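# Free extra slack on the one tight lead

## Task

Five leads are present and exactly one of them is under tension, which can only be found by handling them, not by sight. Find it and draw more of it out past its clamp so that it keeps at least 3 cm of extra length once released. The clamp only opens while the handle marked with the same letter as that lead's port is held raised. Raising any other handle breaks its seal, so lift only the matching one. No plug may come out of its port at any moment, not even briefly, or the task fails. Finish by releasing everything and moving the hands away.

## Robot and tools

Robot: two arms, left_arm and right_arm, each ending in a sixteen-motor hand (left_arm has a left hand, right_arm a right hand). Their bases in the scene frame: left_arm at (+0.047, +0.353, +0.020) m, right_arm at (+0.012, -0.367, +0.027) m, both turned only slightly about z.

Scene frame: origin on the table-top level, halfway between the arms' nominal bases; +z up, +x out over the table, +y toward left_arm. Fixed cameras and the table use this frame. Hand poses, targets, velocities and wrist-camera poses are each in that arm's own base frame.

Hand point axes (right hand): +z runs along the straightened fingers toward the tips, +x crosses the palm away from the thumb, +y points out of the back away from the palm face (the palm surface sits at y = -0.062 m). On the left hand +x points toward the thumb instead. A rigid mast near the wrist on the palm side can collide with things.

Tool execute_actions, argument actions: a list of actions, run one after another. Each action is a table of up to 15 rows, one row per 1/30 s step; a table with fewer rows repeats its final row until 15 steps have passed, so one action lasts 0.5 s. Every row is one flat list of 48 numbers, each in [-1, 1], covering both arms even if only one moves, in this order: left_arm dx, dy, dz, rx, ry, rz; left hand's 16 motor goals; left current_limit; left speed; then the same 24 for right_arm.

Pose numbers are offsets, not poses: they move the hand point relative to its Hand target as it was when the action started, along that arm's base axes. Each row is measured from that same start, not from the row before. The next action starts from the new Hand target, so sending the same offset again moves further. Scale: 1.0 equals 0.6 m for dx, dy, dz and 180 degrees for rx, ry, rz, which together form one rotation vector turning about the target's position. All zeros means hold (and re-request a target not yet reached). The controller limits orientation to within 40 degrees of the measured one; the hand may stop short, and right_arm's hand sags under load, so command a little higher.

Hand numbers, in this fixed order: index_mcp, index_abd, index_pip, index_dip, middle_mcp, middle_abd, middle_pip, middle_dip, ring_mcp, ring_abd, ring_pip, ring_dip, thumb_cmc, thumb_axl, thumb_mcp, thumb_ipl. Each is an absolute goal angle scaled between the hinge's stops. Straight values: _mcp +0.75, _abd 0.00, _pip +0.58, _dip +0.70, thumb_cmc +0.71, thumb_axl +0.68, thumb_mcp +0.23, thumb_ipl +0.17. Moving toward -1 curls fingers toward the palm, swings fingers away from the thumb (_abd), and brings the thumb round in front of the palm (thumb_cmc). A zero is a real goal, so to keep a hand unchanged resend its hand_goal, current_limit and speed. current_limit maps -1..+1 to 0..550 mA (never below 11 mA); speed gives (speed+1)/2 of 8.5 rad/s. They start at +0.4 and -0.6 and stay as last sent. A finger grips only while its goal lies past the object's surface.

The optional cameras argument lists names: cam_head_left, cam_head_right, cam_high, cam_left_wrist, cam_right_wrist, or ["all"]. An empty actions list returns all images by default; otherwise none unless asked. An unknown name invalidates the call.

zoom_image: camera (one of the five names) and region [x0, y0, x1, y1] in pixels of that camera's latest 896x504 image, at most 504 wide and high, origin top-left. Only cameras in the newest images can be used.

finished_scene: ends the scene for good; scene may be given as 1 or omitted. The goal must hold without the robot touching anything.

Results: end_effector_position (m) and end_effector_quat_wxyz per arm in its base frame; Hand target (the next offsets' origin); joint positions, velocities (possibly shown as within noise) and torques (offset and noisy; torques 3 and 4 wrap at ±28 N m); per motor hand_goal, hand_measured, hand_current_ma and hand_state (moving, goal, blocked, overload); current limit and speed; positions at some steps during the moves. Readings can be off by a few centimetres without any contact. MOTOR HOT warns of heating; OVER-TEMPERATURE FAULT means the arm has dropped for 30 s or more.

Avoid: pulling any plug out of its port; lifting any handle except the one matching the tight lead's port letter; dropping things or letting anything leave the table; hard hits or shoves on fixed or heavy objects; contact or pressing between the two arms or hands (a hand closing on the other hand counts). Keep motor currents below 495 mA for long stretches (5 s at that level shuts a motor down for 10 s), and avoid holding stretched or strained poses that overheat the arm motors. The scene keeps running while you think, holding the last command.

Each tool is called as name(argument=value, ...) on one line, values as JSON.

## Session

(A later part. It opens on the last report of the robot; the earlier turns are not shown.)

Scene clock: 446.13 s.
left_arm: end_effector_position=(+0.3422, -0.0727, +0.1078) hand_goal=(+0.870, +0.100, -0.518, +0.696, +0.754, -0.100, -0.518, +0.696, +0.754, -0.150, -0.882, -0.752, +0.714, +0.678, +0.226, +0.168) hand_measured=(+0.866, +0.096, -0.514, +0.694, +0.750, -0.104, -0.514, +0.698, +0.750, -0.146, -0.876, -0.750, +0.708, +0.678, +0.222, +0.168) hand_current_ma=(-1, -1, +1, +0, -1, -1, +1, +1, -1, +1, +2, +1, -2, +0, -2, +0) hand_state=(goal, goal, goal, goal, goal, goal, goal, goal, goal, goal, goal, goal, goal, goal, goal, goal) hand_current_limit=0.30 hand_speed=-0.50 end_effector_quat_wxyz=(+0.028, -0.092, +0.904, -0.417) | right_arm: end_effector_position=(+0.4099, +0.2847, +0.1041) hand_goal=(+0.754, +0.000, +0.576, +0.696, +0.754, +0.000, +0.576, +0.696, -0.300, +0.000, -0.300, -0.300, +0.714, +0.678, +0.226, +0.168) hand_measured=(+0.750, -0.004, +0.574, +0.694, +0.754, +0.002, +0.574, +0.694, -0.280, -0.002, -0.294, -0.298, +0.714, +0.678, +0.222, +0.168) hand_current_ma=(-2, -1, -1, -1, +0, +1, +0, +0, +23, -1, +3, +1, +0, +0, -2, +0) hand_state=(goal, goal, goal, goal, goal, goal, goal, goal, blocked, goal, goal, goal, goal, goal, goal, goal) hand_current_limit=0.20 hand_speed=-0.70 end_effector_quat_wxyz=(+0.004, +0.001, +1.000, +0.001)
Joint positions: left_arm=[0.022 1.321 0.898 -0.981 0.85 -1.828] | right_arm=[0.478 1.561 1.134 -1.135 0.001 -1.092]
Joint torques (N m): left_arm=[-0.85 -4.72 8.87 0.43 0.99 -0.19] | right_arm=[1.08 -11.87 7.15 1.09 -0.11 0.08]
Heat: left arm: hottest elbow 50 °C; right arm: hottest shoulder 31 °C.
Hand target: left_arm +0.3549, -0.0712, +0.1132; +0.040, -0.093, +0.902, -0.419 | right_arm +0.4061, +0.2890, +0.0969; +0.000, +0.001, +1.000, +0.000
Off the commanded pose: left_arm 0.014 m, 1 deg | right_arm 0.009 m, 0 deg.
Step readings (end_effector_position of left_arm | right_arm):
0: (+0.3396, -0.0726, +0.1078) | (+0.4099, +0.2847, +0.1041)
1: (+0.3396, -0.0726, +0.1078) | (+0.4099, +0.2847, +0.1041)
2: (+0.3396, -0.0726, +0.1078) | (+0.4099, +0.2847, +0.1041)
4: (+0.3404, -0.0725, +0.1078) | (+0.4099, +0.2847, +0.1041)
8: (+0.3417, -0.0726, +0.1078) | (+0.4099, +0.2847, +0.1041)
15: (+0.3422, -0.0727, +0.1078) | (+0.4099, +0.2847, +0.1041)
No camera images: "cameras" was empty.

execute_actions(actions=[[[0.004,0,-0.012,0,0,0,0.869,0.1,-0.518,0.696,0.754,-0.1,-0.518,0.696,0.754,-0.15,-0.883,-0.753,0.714,0.678,0.226,0.168,0.3,-0.5,0,0,0,0,0,0,0.754,0,0.576,0.696,0.754,0,0.576,0.696,-0.3,0,-0.3,-0.3,0.714,0.678,0.226,0.168,0.2,-0.7]]], cameras=[])

Scene clock: 447.30 s.
left_arm: end_effector_position=(+0.3472, -0.0727, +0.1028) hand_goal=(+0.870, +0.100, -0.518, +0.696, +0.754, -0.100, -0.518, +0.696, +0.754, -0.150, -0.882, -0.752, +0.714, +0.678, +0.226, +0.168) hand_measured=(+0.866, +0.096, -0.514, +0.694, +0.750, -0.104, -0.514, +0.698, +0.750, -0.146, -0.876, -0.750, +0.708, +0.678, +0.222, +0.168) hand_current_ma=(-1, -1, +1, +0, -1, -1, +1, +1, -1, +1, +2, +1, -2, +0, -2, +0) hand_state=(goal, goal, goal, goal, goal, goal, goal, goal, goal, goal, goal, goal, goal, goal, goal, goal) hand_current_limit=0.30 hand_speed=-0.50 end_effector_quat_wxyz=(+0.030, -0.091, +0.904, -0.417) | right_arm: end_effector_position=(+0.4099, +0.2847, +0.1041) hand_goal=(+0.754, +0.000, +0.576, +0.696, +0.754, +0.000, +0.576, +0.696, -0.300, +0.000, -0.300, -0.300, +0.714, +0.678, +0.226, +0.168) hand_measured=(+0.750, -0.004, +0.574, +0.694, +0.754, +0.002, +0.574, +0.694, -0.280, -0.002, -0.294, -0.298, +0.714, +0.678, +0.222, +0.168) hand_current_ma=(-2, -1, -1, -1, +0, +1, +0, +0, +23, -1, +3, +1, +0, +0, -2, +0) hand_state=(goal, goal, goal, goal, goal, goal, goal, goal, blocked, goal, goal, goal, goal, goal, goal, goal) hand_current_limit=0.20 hand_speed=-0.70 end_effector_quat_wxyz=(+0.004, +0.001, +1.000, +0.001)
Joint positions: left_arm=[0.022 1.336 0.898 -0.959 0.85 -1.828] | right_arm=[0.478 1.561 1.134 -1.135 0.001 -1.092]
Joint torques (N m): left_arm=[-0.85 -5.19 8.2 0.62 0.97 -0.15] | right_arm=[1.03 -11.87 7.13 1.09 -0.11 0.08]
Heat: left arm: hottest elbow 50 °C; right arm: hottest shoulder 31 °C.
Hand target: left_arm +0.3572, -0.0712, +0.1060; +0.040, -0.093, +0.902, -0.419 | right_arm +0.4061, +0.2890, +0.0969; +0.000, +0.001, +1.000, +0.000
Off the commanded pose: left_arm 0.011 m, 1 deg | right_arm 0.009 m, 0 deg.
Step readings (end_effector_position of left_arm | right_arm):
0: (+0.3422, -0.0727, +0.1078) | (+0.4099, +0.2847, +0.1041)
1: (+0.3423, -0.0727, +0.1078) | (+0.4099, +0.2847, +0.1041)
2: (+0.3427, -0.0727, +0.1077) | (+0.4099, +0.2847, +0.1041)
4: (+0.3444, -0.0727, +0.1069) | (+0.4099, +0.2847, +0.1041)
8: (+0.3465, -0.0727, +0.1041) | (+0.4099, +0.2847, +0.1041)
15: (+0.3473, -0.0727, +0.1028) | (+0.4099, +0.2847, +0.1041)
No camera images: "cameras" was empty.

execute_actions(actions=[[[-0.003,-0.002,-0.005,0,0,0,0.869,0.1,-0.518,0.696,0.754,-0.1,-0.518,0.696,0.754,-0.15,-0.883,-0.753,0.714,0.678,0.226,0.168,0.3,-0.5,0,0,0,0,0,0,0.754,0,0.576,0.696,0.754,0,0.576,0.696,-0.3,0,-0.3,-0.3,0.714,0.678,0.226,0.168,0.2,-0.7]]], cameras=["cam_left_wrist","cam_head_left","cam_high"])

zoom_image(camera="cam_left_wrist", region=[280, 0, 480, 130])

zoom_image(camera="cam_high", region=[500, 200, 660, 340])

zoom_image(camera="cam_head_left", region=[220, 220, 300, 320])

Scene clock: 448.73 s.
left_arm: end_effector_position=(+0.3500, -0.0727, +0.1029) hand_goal=(+0.870, +0.100, -0.518, +0.696, +0.754, -0.100, -0.518, +0.696, +0.754, -0.150, -0.882, -0.752, +0.714, +0.678, +0.226, +0.168) hand_measured=(+0.866, +0.096, -0.514, +0.694, +0.750, -0.104, -0.514, +0.698, +0.750, -0.146, -0.876, -0.750, +0.708, +0.678, +0.222, +0.168) hand_current_ma=(-1, -1, +1, +0, -1, -1, +1, +1, -1, +1, +2, +1, -2, +0, -2, +0) hand_state=(goal, goal, goal, goal, goal, goal, goal, goal, goal, goal, goal, goal, goal, goal, goal, goal) hand_current_limit=0.30 hand_speed=-0.50 end_effector_quat_wxyz=(+0.035, -0.090, +0.903, -0.418) | right_arm: end_effector_position=(+0.4099, +0.2847, +0.1041) hand_goal=(+0.754, +0.000, +0.576, +0.696, +0.754, +0.000, +0.576, +0.696, -0.300, +0.000, -0.300, -0.300, +0.714, +0.678, +0.226, +0.168) hand_measured=(+0.750, -0.004, +0.574, +0.694, +0.754, +0.002, +0.574, +0.694, -0.280, -0.002, -0.294, -0.298, +0.714, +0.678, +0.222, +0.168) hand_current_ma=(-2, -1, -1, -1, +0, +1, +0, +0, +23, -1, +3, +1, +0, +0, -2, +0) hand_state=(goal, goal, goal, goal, goal, goal, goal, goal, blocked, goal, goal, goal, goal, goal, goal, goal) hand_current_limit=0.20 hand_speed=-0.70 end_effector_quat_wxyz=(+0.004, +0.001, +1.000, +0.001)
Joint positions: left_arm=[0.022 1.336 0.898 -0.946 0.85 -1.833] | right_arm=[0.478 1.561 1.134 -1.135 0.001 -1.092]
Joint torques (N m): left_arm=[-0.67 -5.01 7.49 0.62 1.02 -0.13] | right_arm=[1.08 -11.87 7.12 1.1 -0.11 0.08]
Heat: left arm: hottest elbow 50 °C; right arm: hottest shoulder 31 °C.
Hand target: left_arm +0.3555, -0.0724, +0.1030; +0.040, -0.093, +0.902, -0.419 | right_arm +0.4061, +0.2890, +0.0969; +0.000, +0.001, +1.000, +0.000
Off the commanded pose: left_arm 0.005 m, 1 deg | right_arm 0.009 m, 0 deg.
Step readings (end_effector_position of left_arm | right_arm):
0: (+0.3473, -0.0727, +0.1028) | (+0.4099, +0.2847, +0.1041)
1: (+0.3473, -0.0727, +0.1028) | (+0.4099, +0.2847, +0.1041)
2: (+0.3475, -0.0727, +0.1028) | (+0.4099, +0.2847, +0.1041)
4: (+0.3484, -0.0727, +0.1028) | (+0.4099, +0.2847, +0.1041)
8: (+0.3496, -0.0727, +0.1029) | (+0.4099, +0.2847, +0.1041)
15: (+0.3499, -0.0727, +0.1029) | (+0.4099, +0.2847, +0.1041)
camera_calibration:
cam_left_wrist: T_world_to_cam=[[0.832685, -0.229398, 0.503997, -0.396885], [-0.484917, 0.1374, 0.8637, 0.0426684], [-0.26738, -0.963586, 0.00317215, 0.147873], [0, 0, 0, 1]] pos_world=[0.390709, 0.0455814, 0.162707]
Images, in order (width x height): cam_head_left 896x504, cam_high 896x504, cam_left_wrist 896x504.

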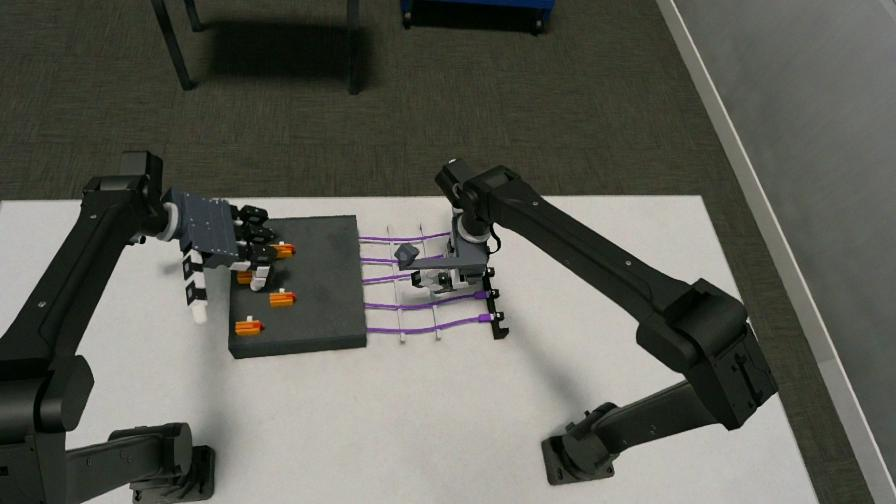

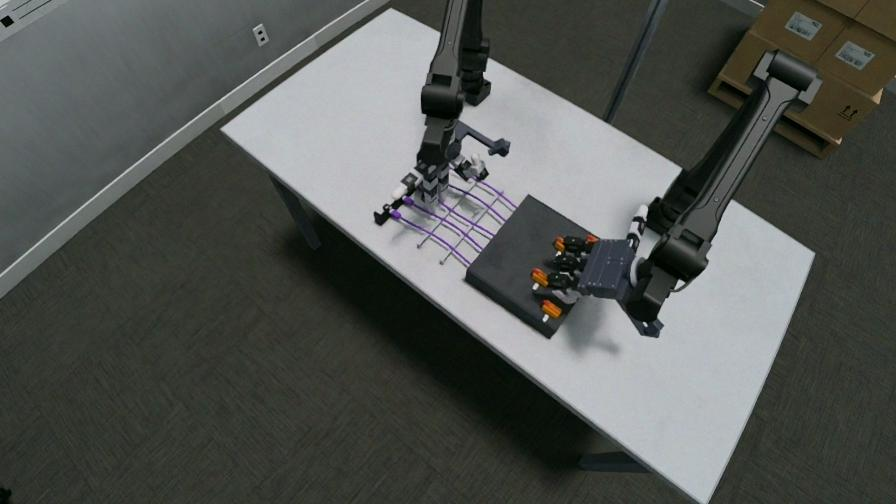

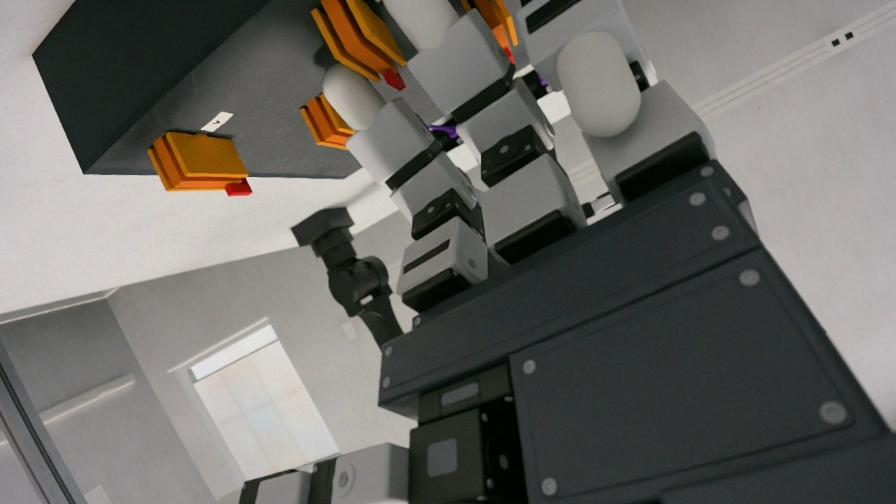

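Scaled by 2.520 from the camera's 896x504 image, which has a finer 1280x720 frame.

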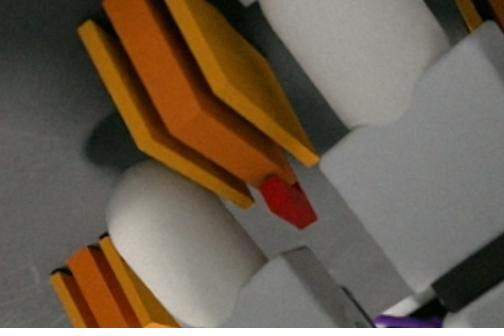

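Scaled by 3.150 from the camera's 896x504 image, which has a finer 1280x720 frame.

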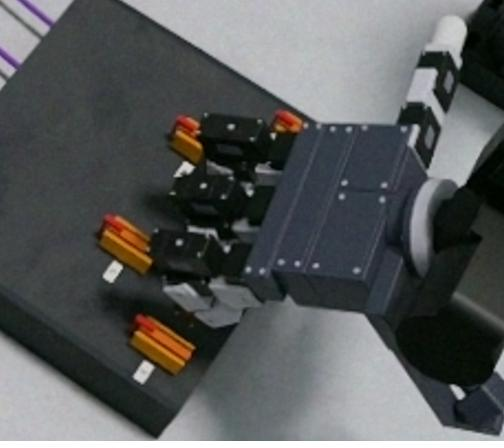

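Scaled by 5.040 from the camera's 896x504 image, which has a finer 1280x720 frame.

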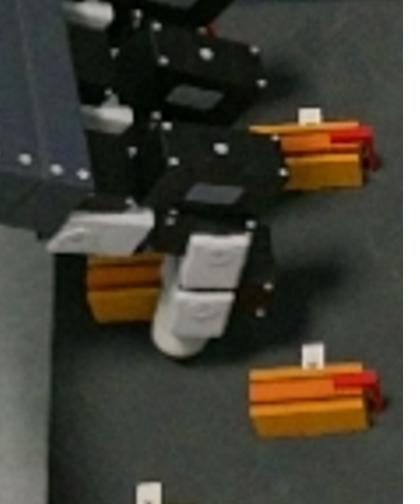

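execute_actions(actions=[[[-0.012,-0.003,-0.006,0,0,0,0.869,0.1,-0.518,0.696,0.754,-0.1,-0.518,0.696,0.754,-0.15,-0.883,-0.753,0.714,0.678,0.226,0.168,0.3,-0.5,0,0,0,0,0,0,0.754,0,0.576,0.696,0.754,0,0.576,0.696,-0.3,0,-0.3,-0.3,0.714,0.678,0.226,0.168,0.2,-0.7]]], cameras=["cam_left_wrist"])

zoom_image(camera="cam_left_wrist", region=[280, 0, 480, 130])

Scene clock: 450.00 s.
left_arm: end_effector_position=(+0.3496, -0.0731, +0.1000) hand_goal=(+0.870, +0.100, -0.518, +0.696, +0.754, -0.100, -0.518, +0.696, +0.754, -0.150, -0.882, -0.752, +0.714, +0.678, +0.226, +0.168) hand_measured=(+0.866, +0.096, -0.514, +0.694, +0.752, -0.104, -0.518, +0.698, +0.750, -0.146, -0.876, -0.750, +0.708, +0.678, +0.222, +0.168) hand_current_ma=(-1, -1, +1, +0, -1, -1, +0, +0, -1, +1, +2, +1, -2, +0, -2, +0) hand_state=(goal, goal, goal, goal, goal, goal, goal, goal, goal, goal, goal, goal, goal, goal, goal, goal) hand_current_limit=0.30 hand_speed=-0.50 end_effector_quat_wxyz=(+0.037, -0.092, +0.903, -0.419) | right_arm: end_effector_position=(+0.4099, +0.2847, +0.1041) hand_goal=(+0.754, +0.000, +0.576, +0.696, +0.754, +0.000, +0.576, +0.696, -0.300, +0.000, -0.300, -0.300, +0.714, +0.678, +0.226, +0.168) hand_measured=(+0.750, -0.004, +0.574, +0.694, +0.754, +0.002, +0.574, +0.694, -0.280, -0.002, -0.294, -0.298, +0.714, +0.678, +0.222, +0.168) hand_current_ma=(-2, -1, -1, -1, +0, +1, +0, +0, +23, -1, +3, +1, +0, +0, -2, +0) hand_state=(goal, goal, goal, goal, goal, goal, goal, goal, blocked, goal, goal, goal, goal, goal, goal, goal) hand_current_limit=0.20 hand_speed=-0.70 end_effector_quat_wxyz=(+0.004, +0.001, +1.000, +0.001)
Joint positions: left_arm=[0.022 1.336 0.889 -0.931 0.851 -1.839] | right_arm=[0.478 1.561 1.134 -1.135 0.001 -1.092]
Joint torques (N m): left_arm=[-1.49 -6.24 6.2 0.57 0.88 -0.16] | right_arm=[1.03 -11.87 7.12 1.09 -0.11 0.07]
Heat: left arm: hottest elbow 50 °C; right arm: hottest shoulder 31 °C.
Hand target: left_arm +0.3483, -0.0742, +0.0994; +0.040, -0.093, +0.902, -0.420 | right_arm +0.4061, +0.2890, +0.0969; +0.000, +0.001, +1.000, +0.000
Off the commanded pose: left_arm 0.002 m, 0 deg | right_arm 0.009 m, 0 deg.
Step readings (end_effector_position of left_arm | right_arm):
0: (+0.3500, -0.0728, +0.1029) | (+0.4099, +0.2847, +0.1041)
1: (+0.3500, -0.0728, +0.1029) | (+0.4099, +0.2847, +0.1041)
2: (+0.3503, -0.0728, +0.1029) | (+0.4099, +0.2847, +0.1041)
4: (+0.3510, -0.0728, +0.1027) | (+0.4099, +0.2847, +0.1041)
8: (+0.3494, -0.0729, +0.1001) | (+0.4099, +0.2847, +0.1041)
15: (+0.3497, -0.0731, +0.1000) | (+0.4099, +0.2847, +0.1041)
camera_calibration:
cam_left_wrist: T_world_to_cam=[[0.83257, -0.225316, 0.506024, -0.395085], [-0.487086, 0.137213, 0.862508, 0.0459816], [-0.26377, -0.964575, 0.00449137, 0.145877], [0, 0, 0, 1]] pos_world=[0.389811, 0.0453809, 0.159608]
Images, in order (width x height): cam_left_wrist 896x504.

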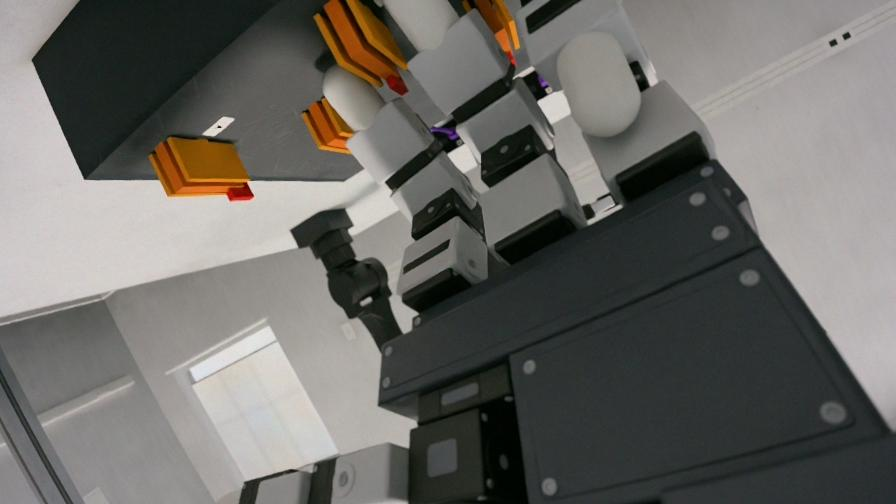

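Scaled by 2.520 from the camera's 896x504 image, which has a finer 1280x720 frame.

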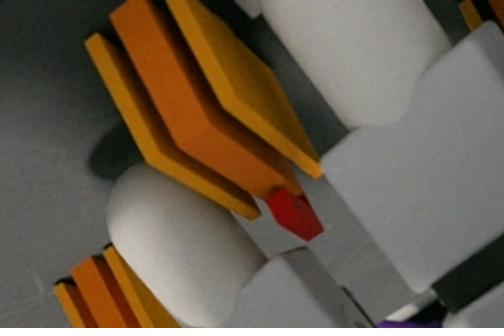

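execute_actions(actions=[[[-0.010,-0.003,-0.0,0,0,0,0.869,0.1,-0.518,0.696,0.754,-0.1,-0.518,0.696,0.754,-0.15,-0.883,-0.753,0.714,0.678,0.226,0.168,0.3,-0.5,0,0,0,0,0,0,0.754,0,0.576,0.696,0.754,0,0.576,0.696,-0.3,0,-0.3,-0.3,0.714,0.678,0.226,0.168,0.2,-0.7]]], cameras=["cam_left_wrist"])

zoom_image(camera="cam_left_wrist", region=[280, 0, 480, 130])

Scene clock: 451.23 s.
left_arm: end_effector_position=(+0.3468, -0.0735, +0.0992) hand_goal=(+0.870, +0.100, -0.518, +0.696, +0.754, -0.100, -0.518, +0.696, +0.754, -0.150, -0.882, -0.752, +0.714, +0.678, +0.226, +0.168) hand_measured=(+0.866, +0.096, -0.514, +0.694, +0.752, -0.104, -0.520, +0.696, +0.750, -0.146, -0.876, -0.750, +0.708, +0.678, +0.222, +0.168) hand_current_ma=(-1, -1, +1, +0, -1, -1, +0, +0, -1, +1, +2, +1, -2, +0, -2, +0) hand_state=(goal, goal, goal, goal, goal, goal, goal, goal, goal, goal, goal, goal, goal, goal, goal, goal) hand_current_limit=0.30 hand_speed=-0.50 end_effector_quat_wxyz=(+0.039, -0.091, +0.902, -0.419) | right_arm: end_effector_position=(+0.4099, +0.2847, +0.1041) hand_goal=(+0.754, +0.000, +0.576, +0.696, +0.754, +0.000, +0.576, +0.696, -0.300, +0.000, -0.300, -0.300, +0.714, +0.678, +0.226, +0.168) hand_measured=(+0.750, -0.004, +0.574, +0.694, +0.754, +0.002, +0.574, +0.694, -0.280, -0.002, -0.294, -0.298, +0.714, +0.678, +0.222, +0.168) hand_current_ma=(-2, -1, -1, -1, +0, +1, +0, +0, +23, -1, +3, +1, +0, +0, -2, +0) hand_state=(goal, goal, goal, goal, goal, goal, goal, goal, blocked, goal, goal, goal, goal, goal, goal, goal) hand_current_limit=0.20 hand_speed=-0.70 end_effector_quat_wxyz=(+0.004, +0.001, +1.000, +0.001)
Joint positions: left_arm=[0.022 1.326 0.877 -0.922 0.853 -1.84] | right_arm=[0.478 1.561 1.134 -1.135 0.001 -1.092]
Joint torques (N m): left_arm=[-1.67 -7.12 5.98 0.61 0.74 -0.25] | right_arm=[1.08 -11.87 7.13 1.09 -0.11 0.08]
Heat: left arm: hottest elbow 50 °C; right arm: hottest shoulder 31 °C.
Hand target: left_arm +0.3422, -0.0760, +0.0994; +0.040, -0.093, +0.902, -0.419 | right_arm +0.4061, +0.2890, +0.0969; +0.000, +0.001, +1.000, +0.000
Off the commanded pose: left_arm 0.005 m, 0 deg | right_arm 0.009 m, 0 deg.
Step readings (end_effector_position of left_arm | right_arm):
0: (+0.3496, -0.0731, +0.1000) | (+0.4099, +0.2847, +0.1041)
1: (+0.3496, -0.0731, +0.1000) | (+0.4099, +0.2847, +0.1041)
2: (+0.3494, -0.0732, +0.0996) | (+0.4099, +0.2847, +0.1041)
4: (+0.3491, -0.0734, +0.0993) | (+0.4099, +0.2847, +0.1041)
8: (+0.3477, -0.0735, +0.0993) | (+0.4099, +0.2847, +0.1041)
15: (+0.3468, -0.0735, +0.0992) | (+0.4099, +0.2847, +0.1041)
camera_calibration:
cam_left_wrist: T_world_to_cam=[[0.829774, -0.223999, 0.511175, -0.391832], [-0.492157, 0.13821, 0.859465, 0.0474049], [-0.263169, -0.96474, 0.00444056, 0.1446], [0, 0, 0, 1]] pos_world=[0.386516, 0.0451797, 0.15891]
Images, in order (width x height): cam_left_wrist 896x504.

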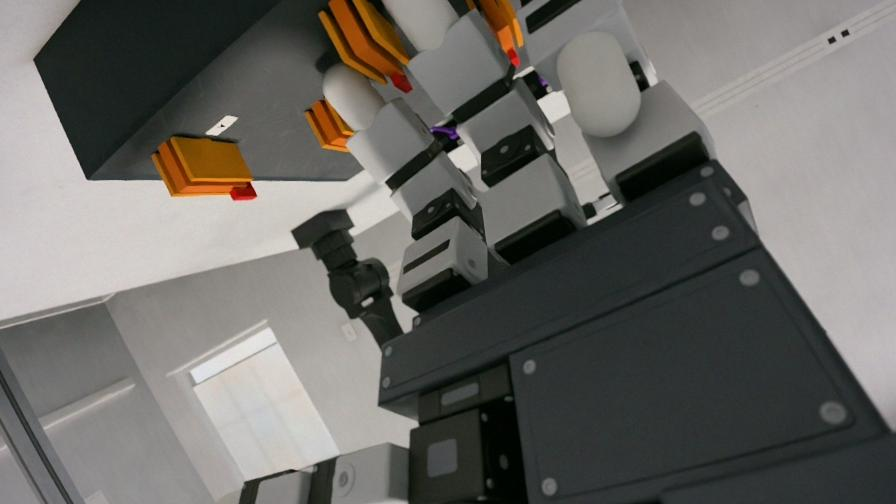

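Scaled by 2.520 from the camera's 896x504 image, which has a finer 1280x720 frame.

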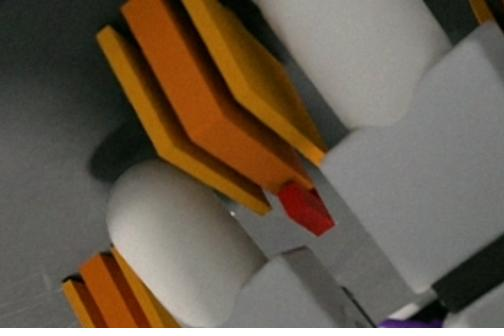

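execute_actions(actions=[[[0,0,0,0,0,0,0.869,-0.45,-0.518,0.696,0.754,0.45,-0.518,0.696,0.754,-0.15,-0.883,-0.753,0.714,0.678,0.226,0.168,0.3,-0.85,0,0,0,0,0,0,0.754,0,0.576,0.696,0.754,0,0.576,0.696,-0.3,0,-0.3,-0.3,0.714,0.678,0.226,0.168,0.2,-0.7]],[[0,0,0,0,0,0,0.869,-0.45,-0.518,0.696,0.754,0.45,-0.518,0.696,0.754,-0.15,-0.883,-0.753,0.714,0.678,0.226,0.168,0.3,-0.85,0,0,0,0,0,0,0.754,0,0.576,0.696,0.754,0,0.576,0.696,-0.3,0,-0.3,-0.3,0.714,0.678,0.226,0.168,0.2,-0.7]]], cameras=["cam_left_wrist","cam_head_left"])

zoom_image(camera="cam_left_wrist", region=[280, 0, 480, 130])

Scene clock: 453.13 s.
left_arm: end_effector_position=(+0.3465, -0.0746, +0.0980) hand_goal=(+0.870, -0.450, -0.518, +0.696, +0.754, +0.450, -0.518, +0.696, +0.754, -0.150, -0.882, -0.752, +0.714, +0.678, +0.226, +0.168) hand_measured=(+0.876, -0.184, -0.520, +0.696, +0.750, +0.162, -0.532, +0.690, +0.750, -0.146, -0.876, -0.750, +0.708, +0.678, +0.222, +0.168) hand_current_ma=(+2, +357, +0, +0, -1, -357, -7, -2, -1, +1, +2, +1, -2, +0, -2, +0) hand_state=(goal, blocked, goal, goal, goal, blocked, goal, goal, goal, goal, goal, goal, goal, goal, goal, goal) hand_current_limit=0.30 hand_speed=-0.85 end_effector_quat_wxyz=(+0.040, -0.088, +0.903, -0.420) | right_arm: end_effector_position=(+0.4099, +0.2847, +0.1041) hand_goal=(+0.754, +0.000, +0.576, +0.696, +0.754, +0.000, +0.576, +0.696, -0.300, +0.000, -0.300, -0.300, +0.714, +0.678, +0.226, +0.168) hand_measured=(+0.750, -0.004, +0.574, +0.694, +0.754, +0.002, +0.574, +0.694, -0.280, -0.002, -0.294, -0.298, +0.714, +0.678, +0.222, +0.168) hand_current_ma=(-2, -1, -1, -1, +0, +1, +0, +0, +23, -1, +3, +1, +0, +0, -2, +0) hand_state=(goal, goal, goal, goal, goal, goal, goal, goal, blocked, goal, goal, goal, goal, goal, goal, goal) hand_current_limit=0.20 hand_speed=-0.70 end_effector_quat_wxyz=(+0.004, +0.001, +1.000, +0.001)
Joint positions: left_arm=[0.019 1.325 0.873 -0.916 0.853 -1.838] | right_arm=[0.478 1.561 1.134 -1.135 0.001 -1.092]
Joint torques (N m): left_arm=[-1.85 -7 6.16 0.13 0.76 -0.27] | right_arm=[1.08 -11.87 7.13 1.09 -0.11 0.08]
Heat: left arm: hottest elbow 50 °C; right arm: hottest shoulder 31 °C.
Hand target: left_arm +0.3421, -0.0761, +0.0992; +0.039, -0.093, +0.902, -0.419 | right_arm +0.4061, +0.2890, +0.0969; +0.000, +0.001, +1.000, +0.000
Off the commanded pose: left_arm 0.005 m, 1 deg | right_arm 0.009 m, 0 deg.
Step readings (end_effector_position of left_arm | right_arm):
0: (+0.3468, -0.0735, +0.0992) | (+0.4099, +0.2847, +0.1041)
1: (+0.3468, -0.0735, +0.0992) | (+0.4099, +0.2847, +0.1041)
2: (+0.3469, -0.0735, +0.0992) | (+0.4099, +0.2847, +0.1041)
4: (+0.3470, -0.0735, +0.0992) | (+0.4099, +0.2847, +0.1041)
8: (+0.3465, -0.0736, +0.0990) | (+0.4099, +0.2847, +0.1041)
15: (+0.3468, -0.0737, +0.0989) | (+0.4099, +0.2847, +0.1041)
16: (+0.3468, -0.0737, +0.0989) | (+0.4099, +0.2847, +0.1041)
17: (+0.3465, -0.0738, +0.0986) | (+0.4099, +0.2847, +0.1041)
19: (+0.3466, -0.0740, +0.0985) | (+0.4099, +0.2847, +0.1041)
23: (+0.3468, -0.0745, +0.0984) | (+0.4099, +0.2847, +0.1041)
30: (+0.3465, -0.0746, +0.0980) | (+0.4099, +0.2847, +0.1041)
camera_calibration:
cam_left_wrist: T_world_to_cam=[[0.826596, -0.228508, 0.514318, -0.390791], [-0.494799, 0.140377, 0.857595, 0.0497298], [-0.268165, -0.963368, 0.00297015, 0.145384], [0, 0, 0, 1]] pos_world=[0.38662, 0.0437785, 0.157911]
Images, in order (width x height): cam_head_left 896x504, cam_left_wrist 896x504.

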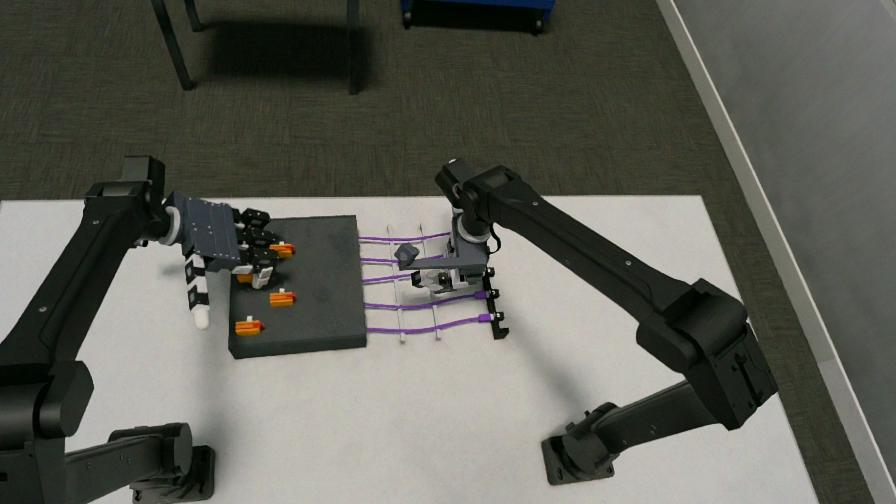

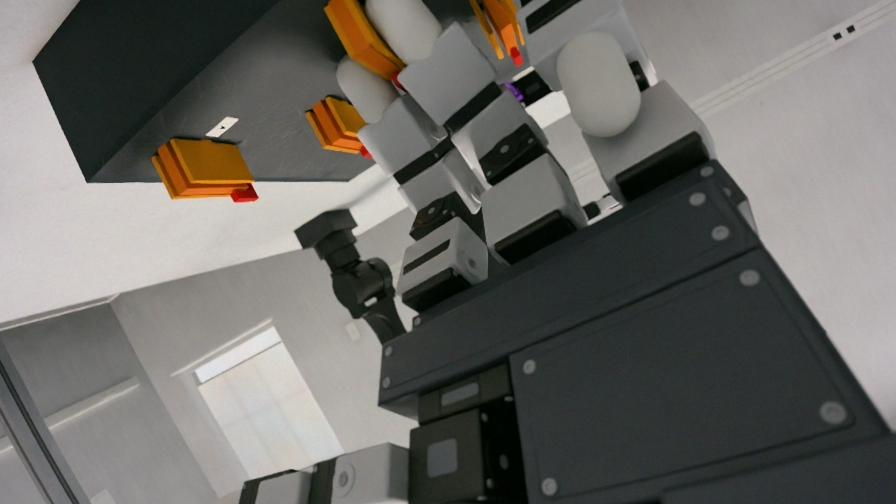

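Scaled by 2.520 from the camera's 896x504 image, which has a finer 1280x720 frame.

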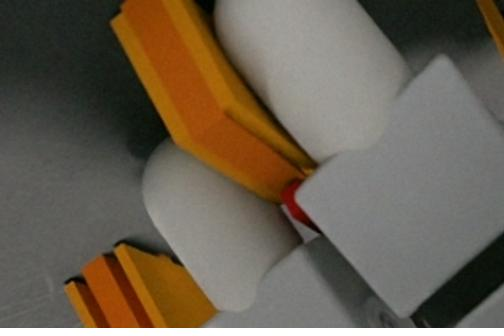

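execute_actions(actions=[[[0,0,0,0,0,0,0.869,-0.5,-0.518,0.696,0.754,0.5,-0.518,0.696,0.754,-0.15,-0.883,-0.753,0.714,0.678,0.226,0.168,0.77,-0.8,0,0,0,0,0,0,0.754,0,0.576,0.696,0.754,0,0.576,0.696,-0.3,0,-0.3,-0.3,0.714,0.678,0.226,0.168,0.2,-0.7]]], cameras=["cam_left_wrist"])

zoom_image(camera="cam_left_wrist", region=[300, 0, 480, 120])

Scene clock: 454.40 s.
left_arm: end_effector_position=(+0.3467, -0.0749, +0.0980) hand_goal=(+0.870, -0.500, -0.518, +0.696, +0.754, +0.500, -0.518, +0.696, +0.754, -0.150, -0.882, -0.752, +0.714, +0.678, +0.226, +0.168) hand_measured=(+0.878, -0.196, -0.524, +0.696, +0.752, +0.168, -0.534, +0.688, +0.750, -0.146, -0.876, -0.750, +0.708, +0.678, +0.222, +0.168) hand_current_ma=(+4, +487, -2, +0, +0, -487, -10, -3, -1, +1, +2, +1, -2, +0, -2, +0) hand_state=(goal, blocked, goal, goal, goal, blocked, goal, goal, goal, goal, goal, goal, goal, goal, goal, goal) hand_current_limit=0.77 hand_speed=-0.80 end_effector_quat_wxyz=(+0.041, -0.086, +0.903, -0.420) | right_arm: end_effector_position=(+0.4099, +0.2847, +0.1041) hand_goal=(+0.754, +0.000, +0.576, +0.696, +0.754, +0.000, +0.576, +0.696, -0.300, +0.000, -0.300, -0.300, +0.714, +0.678, +0.226, +0.168) hand_measured=(+0.750, -0.004, +0.574, +0.694, +0.754, +0.002, +0.574, +0.694, -0.280, -0.002, -0.294, -0.298, +0.714, +0.678, +0.222, +0.168) hand_current_ma=(-2, -1, -1, -1, +0, +1, +0, +0, +23, -1, +3, +1, +0, +0, -2, +0) hand_state=(goal, goal, goal, goal, goal, goal, goal, goal, blocked, goal, goal, goal, goal, goal, goal, goal) hand_current_limit=0.20 hand_speed=-0.70 end_effector_quat_wxyz=(+0.004, +0.001, +1.000, +0.001)
Joint positions: left_arm=[0.018 1.325 0.873 -0.916 0.853 -1.835] | right_arm=[0.478 1.561 1.134 -1.135 0.001 -1.092]
Joint torques (N m): left_arm=[-1.2 -6.95 6.15 0.23 0.78 -0.29] | right_arm=[1.08 -11.87 7.12 1.09 -0.11 0.07]
Heat: left arm: hottest elbow 50 °C; right arm: hottest shoulder 31 °C.
Hand target: left_arm +0.3421, -0.0761, +0.0993; +0.039, -0.093, +0.902, -0.419 | right_arm +0.4061, +0.2890, +0.0969; +0.000, +0.001, +1.000, +0.000
Off the commanded pose: left_arm 0.005 m, 1 deg | right_arm 0.009 m, 0 deg.
Step readings (end_effector_position of left_arm | right_arm):
0: (+0.3465, -0.0746, +0.0980) | (+0.4099, +0.2847, +0.1041)
1: (+0.3465, -0.0746, +0.0980) | (+0.4099, +0.2847, +0.1041)
2: (+0.3466, -0.0746, +0.0980) | (+0.4099, +0.2847, +0.1041)
4: (+0.3466, -0.0748, +0.0980) | (+0.4099, +0.2847, +0.1041)
8: (+0.3467, -0.0749, +0.0980) | (+0.4099, +0.2847, +0.1041)
15: (+0.3467, -0.0749, +0.0980) | (+0.4099, +0.2847, +0.1041)
camera_calibration:
cam_left_wrist: T_world_to_cam=[[0.824727, -0.231263, 0.516084, -0.390703], [-0.496289, 0.141574, 0.856536, 0.0505909], [-0.271149, -0.962535, 0.00198658, 0.146379], [0, 0, 0, 1]] pos_world=[0.387022, 0.0433778, 0.158012]
Images, in order (width x height): cam_left_wrist 896x504.

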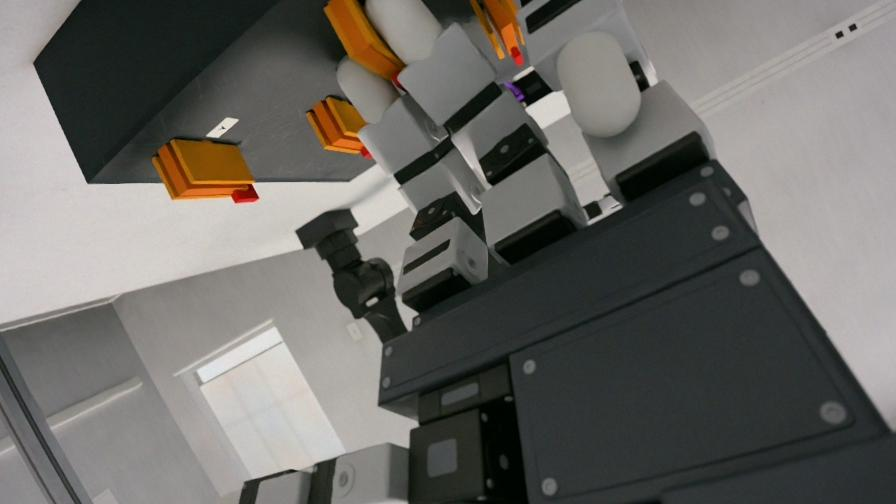

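Scaled by 2.800 from the camera's 896x504 image, which has a finer 1280x720 frame.

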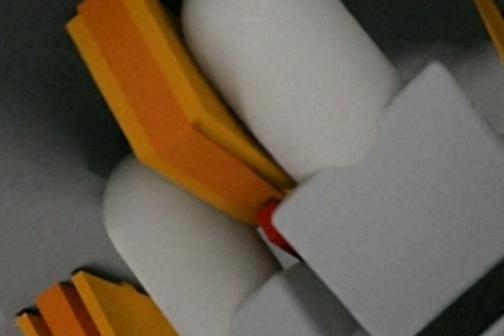

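execute_actions(actions=[[[-0.004,0,0,0,0,0.025,0.869,-0.5,-0.518,0.696,0.754,0.5,-0.518,0.696,0.754,-0.15,-0.883,-0.753,0.714,0.678,0.226,0.168,0.77,-0.8,0,0,0,0,0,0,0.754,0,0.576,0.696,0.754,0,0.576,0.696,-0.3,0,-0.3,-0.3,0.714,0.678,0.226,0.168,0.2,-0.7]]], cameras=["cam_left_wrist"])

zoom_image(camera="cam_left_wrist", region=[300, 0, 480, 120])

Scene clock: 455.87 s.
left_arm: end_effector_position=(+0.3440, -0.0763, +0.0973) hand_goal=(+0.870, -0.500, -0.518, +0.696, +0.754, +0.500, -0.518, +0.696, +0.754, -0.150, -0.882, -0.752, +0.714, +0.678, +0.226, +0.168) hand_measured=(+0.882, -0.196, -0.542, +0.688, +0.756, +0.176, -0.544, +0.686, +0.750, -0.146, -0.876, -0.750, +0.708, +0.678, +0.222, +0.168) hand_current_ma=(+6, +487, -21, -3, +0, -487, -22, -5, -1, +1, +2, +1, -2, +0, -2, +0) hand_state=(goal, blocked, blocked, goal, goal, blocked, blocked, goal, goal, goal, goal, goal, goal, goal, goal, goal) hand_current_limit=0.77 hand_speed=-0.80 end_effector_quat_wxyz=(+0.056, -0.111, +0.899, -0.421) | right_arm: end_effector_position=(+0.4099, +0.2847, +0.1041) hand_goal=(+0.754, +0.000, +0.576, +0.696, +0.754, +0.000, +0.576, +0.696, -0.300, +0.000, -0.300, -0.300, +0.714, +0.678, +0.226, +0.168) hand_measured=(+0.750, -0.004, +0.574, +0.694, +0.754, +0.002, +0.574, +0.694, -0.280, -0.002, -0.294, -0.298, +0.714, +0.678, +0.222, +0.168) hand_current_ma=(-2, -1, -1, -1, +0, +1, +0, +0, +23, -1, +3, +1, +0, +0, -2, +0) hand_state=(goal, goal, goal, goal, goal, goal, goal, goal, blocked, goal, goal, goal, goal, goal, goal, goal) hand_current_limit=0.20 hand_speed=-0.70 end_effector_quat_wxyz=(+0.004, +0.001, +1.000, +0.001)
Joint positions: left_arm=[0.018 1.29 0.834 -0.839 0.844 -1.923] | right_arm=[0.478 1.561 1.134 -1.135 0.001 -1.092]
Joint torques (N m): left_arm=[-1.38 -6.42 6.24 0.59 0.35 -0.52] | right_arm=[1.08 -11.87 7.12 1.09 -0.11 0.08]
Heat: left arm: hottest elbow 50 °C; right arm: hottest shoulder 31 °C.
Hand target: left_arm +0.3398, -0.0760, +0.0993; +0.056, -0.128, +0.898, -0.418 | right_arm +0.4061, +0.2890, +0.0969; +0.000, +0.001, +1.000, +0.000
Off the commanded pose: left_arm 0.005 m, 2 deg | right_arm 0.009 m, 0 deg.
Step readings (end_effector_position of left_arm | right_arm):
0: (+0.3467, -0.0749, +0.0980) | (+0.4099, +0.2847, +0.1041)
1: (+0.3466, -0.0749, +0.0977) | (+0.4099, +0.2847, +0.1041)
2: (+0.3466, -0.0752, +0.0975) | (+0.4099, +0.2847, +0.1041)
4: (+0.3461, -0.0758, +0.0973) | (+0.4099, +0.2847, +0.1041)
8: (+0.3449, -0.0759, +0.0974) | (+0.4099, +0.2847, +0.1041)
15: (+0.3442, -0.0763, +0.0974) | (+0.4099, +0.2847, +0.1041)
camera_calibration:
cam_left_wrist: T_world_to_cam=[[0.833003, -0.179616, 0.523301, -0.388157], [-0.510159, 0.116673, 0.85213, 0.0533063], [-0.214111, -0.976794, 0.00555588, 0.123292], [0, 0, 0, 1]] pos_world=[0.376929, 0.0444921, 0.157014]
Images, in order (width x height): cam_left_wrist 896x504.

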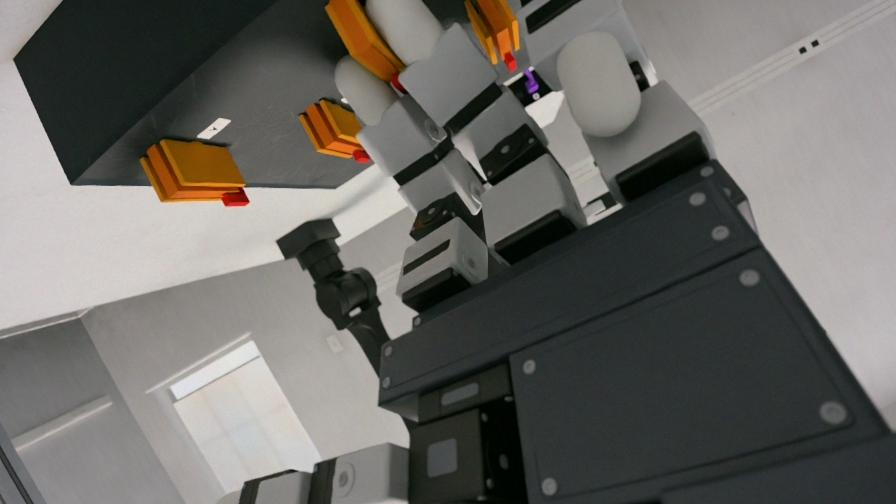

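Scaled by 2.800 from the camera's 896x504 image, which has a finer 1280x720 frame.

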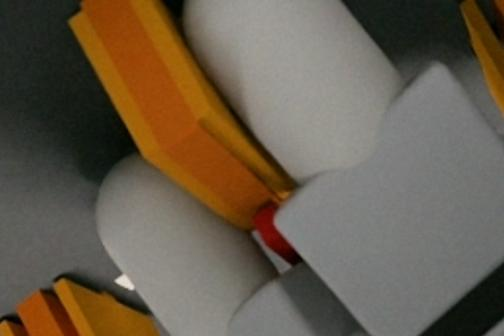

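execute_actions(actions=[[[0.003,0,0.02,0,0,0,0.869,-0.5,-0.518,0.696,0.754,0.5,-0.518,0.696,0.754,-0.15,-0.883,-0.753,0.714,0.678,0.226,0.168,0.77,-0.8,0,0,0,0,0,0,0.754,0,0.576,0.696,0.754,0,0.576,0.696,-0.3,0,-0.3,-0.3,0.714,0.678,0.226,0.168,0.2,-0.7]]], cameras=["cam_left_wrist"])

zoom_image(camera="cam_left_wrist", region=[300, 0, 480, 120])

Scene clock: 457.33 s.
left_arm: end_effector_position=(+0.3438, -0.0760, +0.0978) hand_goal=(+0.870, -0.500, -0.518, +0.696, +0.754, +0.500, -0.518, +0.696, +0.754, -0.150, -0.882, -0.752, +0.714, +0.678, +0.226, +0.168) hand_measured=(+0.886, -0.196, -0.542, +0.688, +0.760, +0.176, -0.544, +0.686, +0.750, -0.146, -0.876, -0.750, +0.708, +0.678, +0.222, +0.168) hand_current_ma=(+10, +487, -21, -3, +2, -487, -22, -5, -1, +1, +2, +1, -2, +0, -2, +0) hand_state=(goal, blocked, blocked, goal, goal, blocked, blocked, goal, goal, goal, goal, goal, goal, goal, goal, goal) hand_current_limit=0.77 hand_speed=-0.80 end_effector_quat_wxyz=(+0.057, -0.110, +0.900, -0.419) | right_arm: end_effector_position=(+0.4099, +0.2847, +0.1041) hand_goal=(+0.754, +0.000, +0.576, +0.696, +0.754, +0.000, +0.576, +0.696, -0.300, +0.000, -0.300, -0.300, +0.714, +0.678, +0.226, +0.168) hand_measured=(+0.750, -0.004, +0.574, +0.694, +0.754, +0.002, +0.574, +0.694, -0.280, -0.002, -0.294, -0.298, +0.714, +0.678, +0.222, +0.168) hand_current_ma=(-2, -1, -1, -1, +0, +1, +0, +0, +23, -1, +3, +1, +0, +0, -2, +0) hand_state=(goal, goal, goal, goal, goal, goal, goal, goal, blocked, goal, goal, goal, goal, goal, goal, goal) hand_current_limit=0.20 hand_speed=-0.70 end_effector_quat_wxyz=(+0.004, +0.001, +1.000, +0.001)
Joint positions: left_arm=[0.016 1.287 0.834 -0.841 0.838 -1.924] | right_arm=[0.478 1.561 1.134 -1.135 0.001 -1.092]
Joint torques (N m): left_arm=[-0.85 -7.71 8.27 -0.94 0.58 -0.54] | right_arm=[1.03 -11.87 7.1 1.1 -0.11 0.07]
Heat: left arm: hottest elbow 49 °C; right arm: hottest shoulder 31 °C.
Hand target: left_arm +0.3416, -0.0761, +0.1113; +0.056, -0.128, +0.898, -0.418 | right_arm +0.4061, +0.2890, +0.0969; +0.000, +0.001, +1.000, +0.000
Off the commanded pose: left_arm 0.014 m, 2 deg | right_arm 0.009 m, 0 deg.
Step readings (end_effector_position of left_arm | right_arm):
0: (+0.3440, -0.0763, +0.0973) | (+0.4099, +0.2847, +0.1041)
1: (+0.3440, -0.0763, +0.0975) | (+0.4099, +0.2847, +0.1041)
2: (+0.3440, -0.0764, +0.0976) | (+0.4099, +0.2847, +0.1041)
4: (+0.3440, -0.0762, +0.0978) | (+0.4099, +0.2847, +0.1041)
8: (+0.3438, -0.0761, +0.0978) | (+0.4099, +0.2847, +0.1041)
15: (+0.3438, -0.0760, +0.0978) | (+0.4099, +0.2847, +0.1041)
camera_calibration:
cam_left_wrist: T_world_to_cam=[[0.832182, -0.182573, 0.523584, -0.388158], [-0.511457, 0.112039, 0.851974, 0.0528612], [-0.214209, -0.976788, -0.000141638, 0.124066], [0, 0, 0, 1]] pos_world=[0.37663, 0.0443969, 0.158215]
Images, in order (width x height): cam_left_wrist 896x504.

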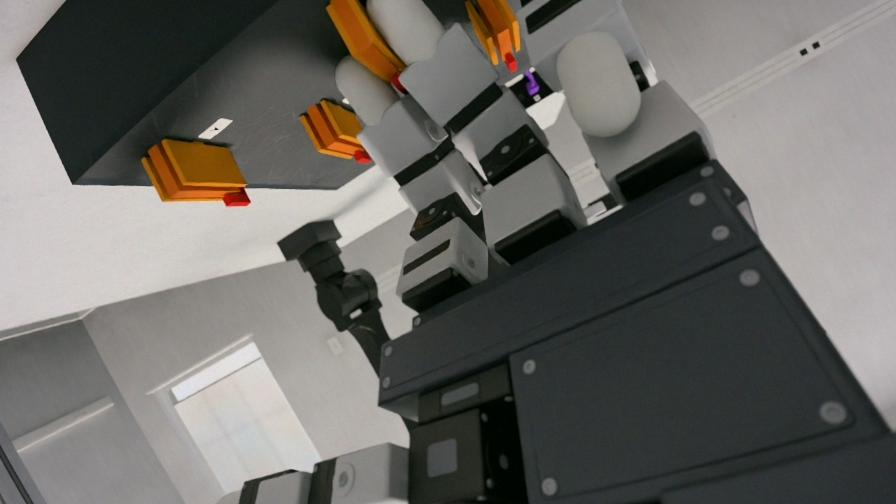

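Scaled by 2.800 from the camera's 896x504 image, which has a finer 1280x720 frame.

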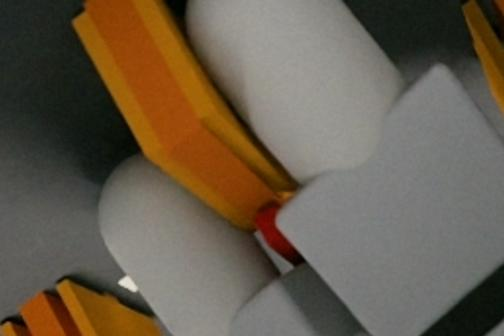

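execute_actions(actions=[[[0.003,0,0.02,0,0,0,0.869,-0.5,-0.518,0.696,0.754,0.5,-0.518,0.696,0.754,-0.15,-0.883,-0.753,0.714,0.678,0.226,0.168,0.77,-0.8,0,0,0,0,0,0,0.754,0,0.576,0.696,0.754,0,0.576,0.696,-0.3,0,-0.3,-0.3,0.714,0.678,0.226,0.168,0.2,-0.7]]], cameras=["cam_left_wrist"])

zoom_image(camera="cam_left_wrist", region=[300, 0, 480, 120])

Scene clock: 459.00 s.
left_arm: end_effector_position=(+0.3418, -0.0747, +0.0983) hand_goal=(+0.870, -0.500, -0.518, +0.696, +0.754, +0.500, -0.518, +0.696, +0.754, -0.150, -0.882, -0.752, +0.714, +0.678, +0.226, +0.168) hand_measured=(+0.890, -0.196, -0.532, +0.688, +0.766, +0.176, -0.538, +0.686, +0.750, -0.146, -0.876, -0.750, +0.708, +0.678, +0.222, +0.168) hand_current_ma=(+16, +487, -8, -3, +7, -487, -14, -5, -1, +1, +2, +1, -2, +0, -2, +0) hand_state=(blocked, blocked, goal, goal, goal, blocked, goal, goal, goal, goal, goal, goal, goal, goal, goal, goal) hand_current_limit=0.77 hand_speed=-0.80 end_effector_quat_wxyz=(+0.056, -0.109, +0.901, -0.415) | right_arm: end_effector_position=(+0.4099, +0.2847, +0.1041) hand_goal=(+0.754, +0.000, +0.576, +0.696, +0.754, +0.000, +0.576, +0.696, -0.300, +0.000, -0.300, -0.300, +0.714, +0.678, +0.226, +0.168) hand_measured=(+0.750, -0.004, +0.574, +0.694, +0.754, +0.002, +0.574, +0.694, -0.280, -0.002, -0.294, -0.298, +0.714, +0.678, +0.222, +0.168) hand_current_ma=(-2, -1, -1, -1, +0, +1, +0, +0, +23, -1, +3, +1, +0, +0, -2, +0) hand_state=(goal, goal, goal, goal, goal, goal, goal, goal, blocked, goal, goal, goal, goal, goal, goal, goal) hand_current_limit=0.20 hand_speed=-0.70 end_effector_quat_wxyz=(+0.004, +0.001, +1.000, +0.001)
Joint positions: left_arm=[0.016 1.283 0.834 -0.852 0.832 -1.916] | right_arm=[0.478 1.561 1.134 -1.135 0.001 -1.092]
Joint torques (N m): left_arm=[-1.14 -7.18 10.11 -1.66 0.78 -0.58] | right_arm=[1.03 -11.87 7.13 1.09 -0.11 0.07]
Heat: left arm: hottest elbow 49 °C; right arm: hottest shoulder 31 °C.
Hand target: left_arm +0.3434, -0.0761, +0.1233; +0.056, -0.128, +0.898, -0.418 | right_arm +0.4061, +0.2890, +0.0969; +0.000, +0.001, +1.000, +0.000
Off the commanded pose: left_arm 0.025 m, 2 deg | right_arm 0.009 m, 0 deg.
Step readings (end_effector_position of left_arm | right_arm):
0: (+0.3438, -0.0760, +0.0978) | (+0.4099, +0.2847, +0.1041)
1: (+0.3436, -0.0760, +0.0978) | (+0.4099, +0.2847, +0.1041)
2: (+0.3428, -0.0760, +0.0979) | (+0.4099, +0.2847, +0.1041)
4: (+0.3420, -0.0755, +0.0980) | (+0.4099, +0.2847, +0.1041)
8: (+0.3417, -0.0749, +0.0982) | (+0.4099, +0.2847, +0.1041)
15: (+0.3417, -0.0748, +0.0983) | (+0.4099, +0.2847, +0.1041)
camera_calibration:
cam_left_wrist: T_world_to_cam=[[0.832425, -0.189359, 0.52078, -0.386746], [-0.509575, 0.107666, 0.853664, 0.0502143], [-0.217719, -0.975987, -0.00686857, 0.126787], [0, 0, 0, 1]] pos_world=[0.375129, 0.0451022, 0.159414]
Images, in order (width x height): cam_left_wrist 896x504.

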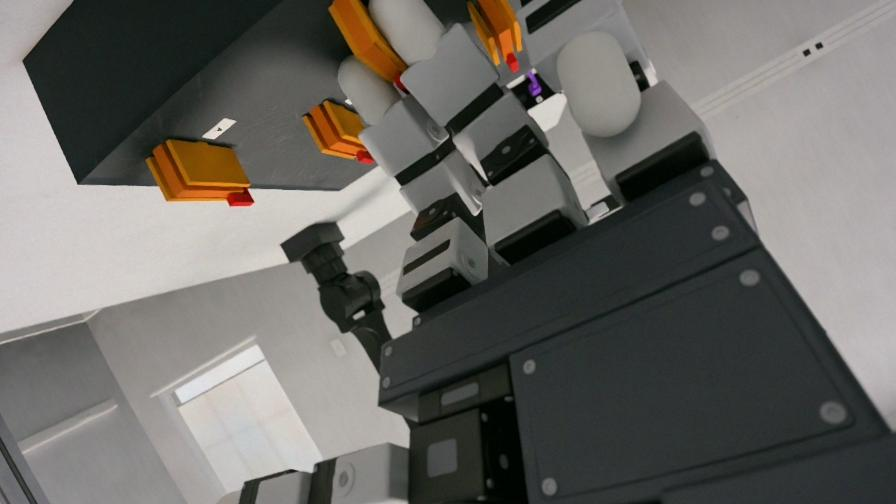

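Scaled by 2.800 from the camera's 896x504 image, which has a finer 1280x720 frame.

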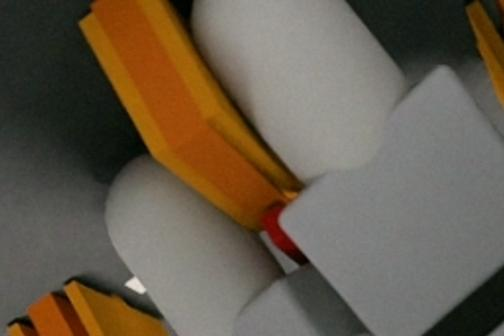

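execute_actions(actions=[[[0.004,-0.002,0.016,0,0,0,0.869,-0.5,-0.518,0.696,0.754,0.5,-0.518,0.696,0.754,-0.15,-0.883,-0.753,0.714,0.678,0.226,0.168,0.77,-0.8,0,0,0,0,0,0,0.754,0,0.576,0.696,0.754,0,0.576,0.696,-0.3,0,-0.3,-0.3,0.714,0.678,0.226,0.168,0.2,-0.7]]], cameras=["cam_left_wrist"])

zoom_image(camera="cam_left_wrist", region=[300, 0, 480, 120])

Scene clock: 460.20 s.
left_arm: end_effector_position=(+0.3416, -0.0735, +0.0995) hand_goal=(+0.870, -0.500, -0.518, +0.696, +0.754, +0.500, -0.518, +0.696, +0.754, -0.150, -0.882, -0.752, +0.714, +0.678, +0.226, +0.168) hand_measured=(+0.892, -0.196, -0.518, +0.694, +0.770, +0.176, -0.528, +0.690, +0.750, -0.146, -0.876, -0.750, +0.708, +0.678, +0.222, +0.168) hand_current_ma=(+18, +487, +0, +0, +10, -487, -4, -2, -1, +1, +2, +1, -2, +0, -2, +0) hand_state=(blocked, blocked, goal, goal, goal, blocked, goal, goal, goal, goal, goal, goal, goal, goal, goal, goal) hand_current_limit=0.77 hand_speed=-0.80 end_effector_quat_wxyz=(+0.055, -0.107, +0.904, -0.411) | right_arm: end_effector_position=(+0.4099, +0.2847, +0.1041) hand_goal=(+0.754, +0.000, +0.576, +0.696, +0.754, +0.000, +0.576, +0.696, -0.300, +0.000, -0.300, -0.300, +0.714, +0.678, +0.226, +0.168) hand_measured=(+0.750, -0.004, +0.574, +0.694, +0.754, +0.002, +0.574, +0.694, -0.280, -0.002, -0.294, -0.298, +0.714, +0.678, +0.222, +0.168) hand_current_ma=(-2, -1, -1, -1, +0, +1, +0, +0, +23, -1, +3, +1, +0, +0, -2, +0) hand_state=(goal, goal, goal, goal, goal, goal, goal, goal, blocked, goal, goal, goal, goal, goal, goal, goal) hand_current_limit=0.20 hand_speed=-0.70 end_effector_quat_wxyz=(+0.004, +0.001, +1.000, +0.001)
Joint positions: left_arm=[0.015 1.283 0.84 -0.865 0.825 -1.907] | right_arm=[0.478 1.561 1.134 -1.135 0.001 -1.092]
Joint torques (N m): left_arm=[-1.73 -8.18 11.3 -1.95 1.16 -0.69] | right_arm=[1.03 -11.87 7.13 1.09 -0.11 0.08]
Heat: left arm: hottest elbow 49 °C; right arm: hottest shoulder 31 °C.
Hand target: left_arm +0.3458, -0.0773, +0.1330; +0.056, -0.128, +0.898, -0.418 | right_arm +0.4061, +0.2890, +0.0969; +0.000, +0.001, +1.000, +0.000
Off the commanded pose: left_arm 0.034 m, 3 deg | right_arm 0.009 m, 0 deg.
Step readings (end_effector_position of left_arm | right_arm):
0: (+0.3417, -0.0747, +0.0983) | (+0.4099, +0.2847, +0.1041)
1: (+0.3417, -0.0747, +0.0983) | (+0.4099, +0.2847, +0.1041)
2: (+0.3416, -0.0746, +0.0983) | (+0.4099, +0.2847, +0.1041)
4: (+0.3416, -0.0742, +0.0989) | (+0.4099, +0.2847, +0.1041)
8: (+0.3415, -0.0737, +0.0993) | (+0.4099, +0.2847, +0.1041)
15: (+0.3417, -0.0736, +0.0995) | (+0.4099, +0.2847, +0.1041)
camera_calibration:
cam_left_wrist: T_world_to_cam=[[0.831597, -0.197996, 0.518887, -0.38717], [-0.50889, 0.10254, 0.854703, 0.0482086], [-0.222434, -0.974825, -0.0154865, 0.130495], [0, 0, 0, 1]] pos_world=[0.375529, 0.0456084, 0.161714]
Images, in order (width x height): cam_left_wrist 896x504.

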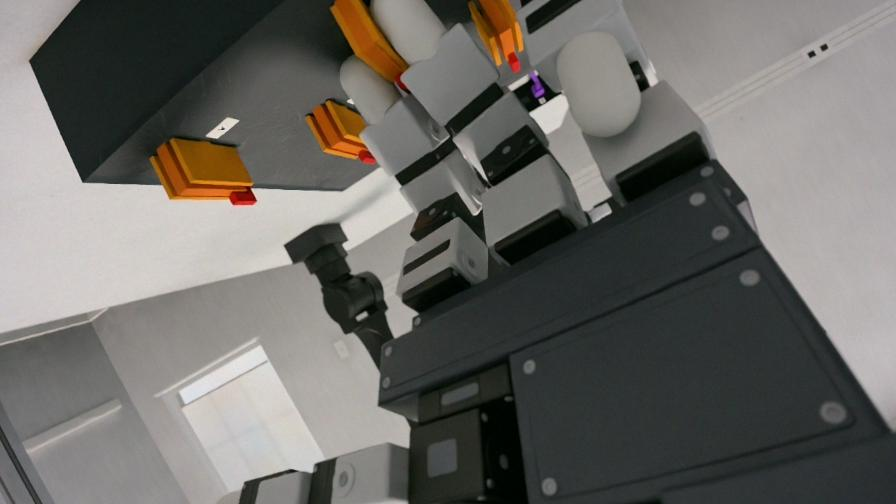

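Scaled by 2.800 from the camera's 896x504 image, which has a finer 1280x720 frame.

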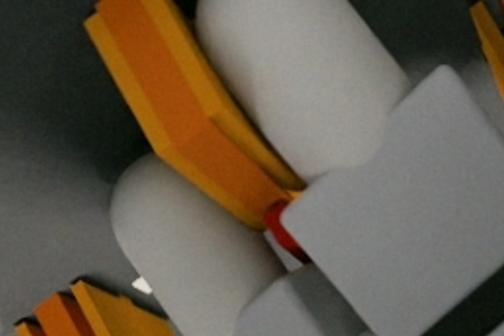

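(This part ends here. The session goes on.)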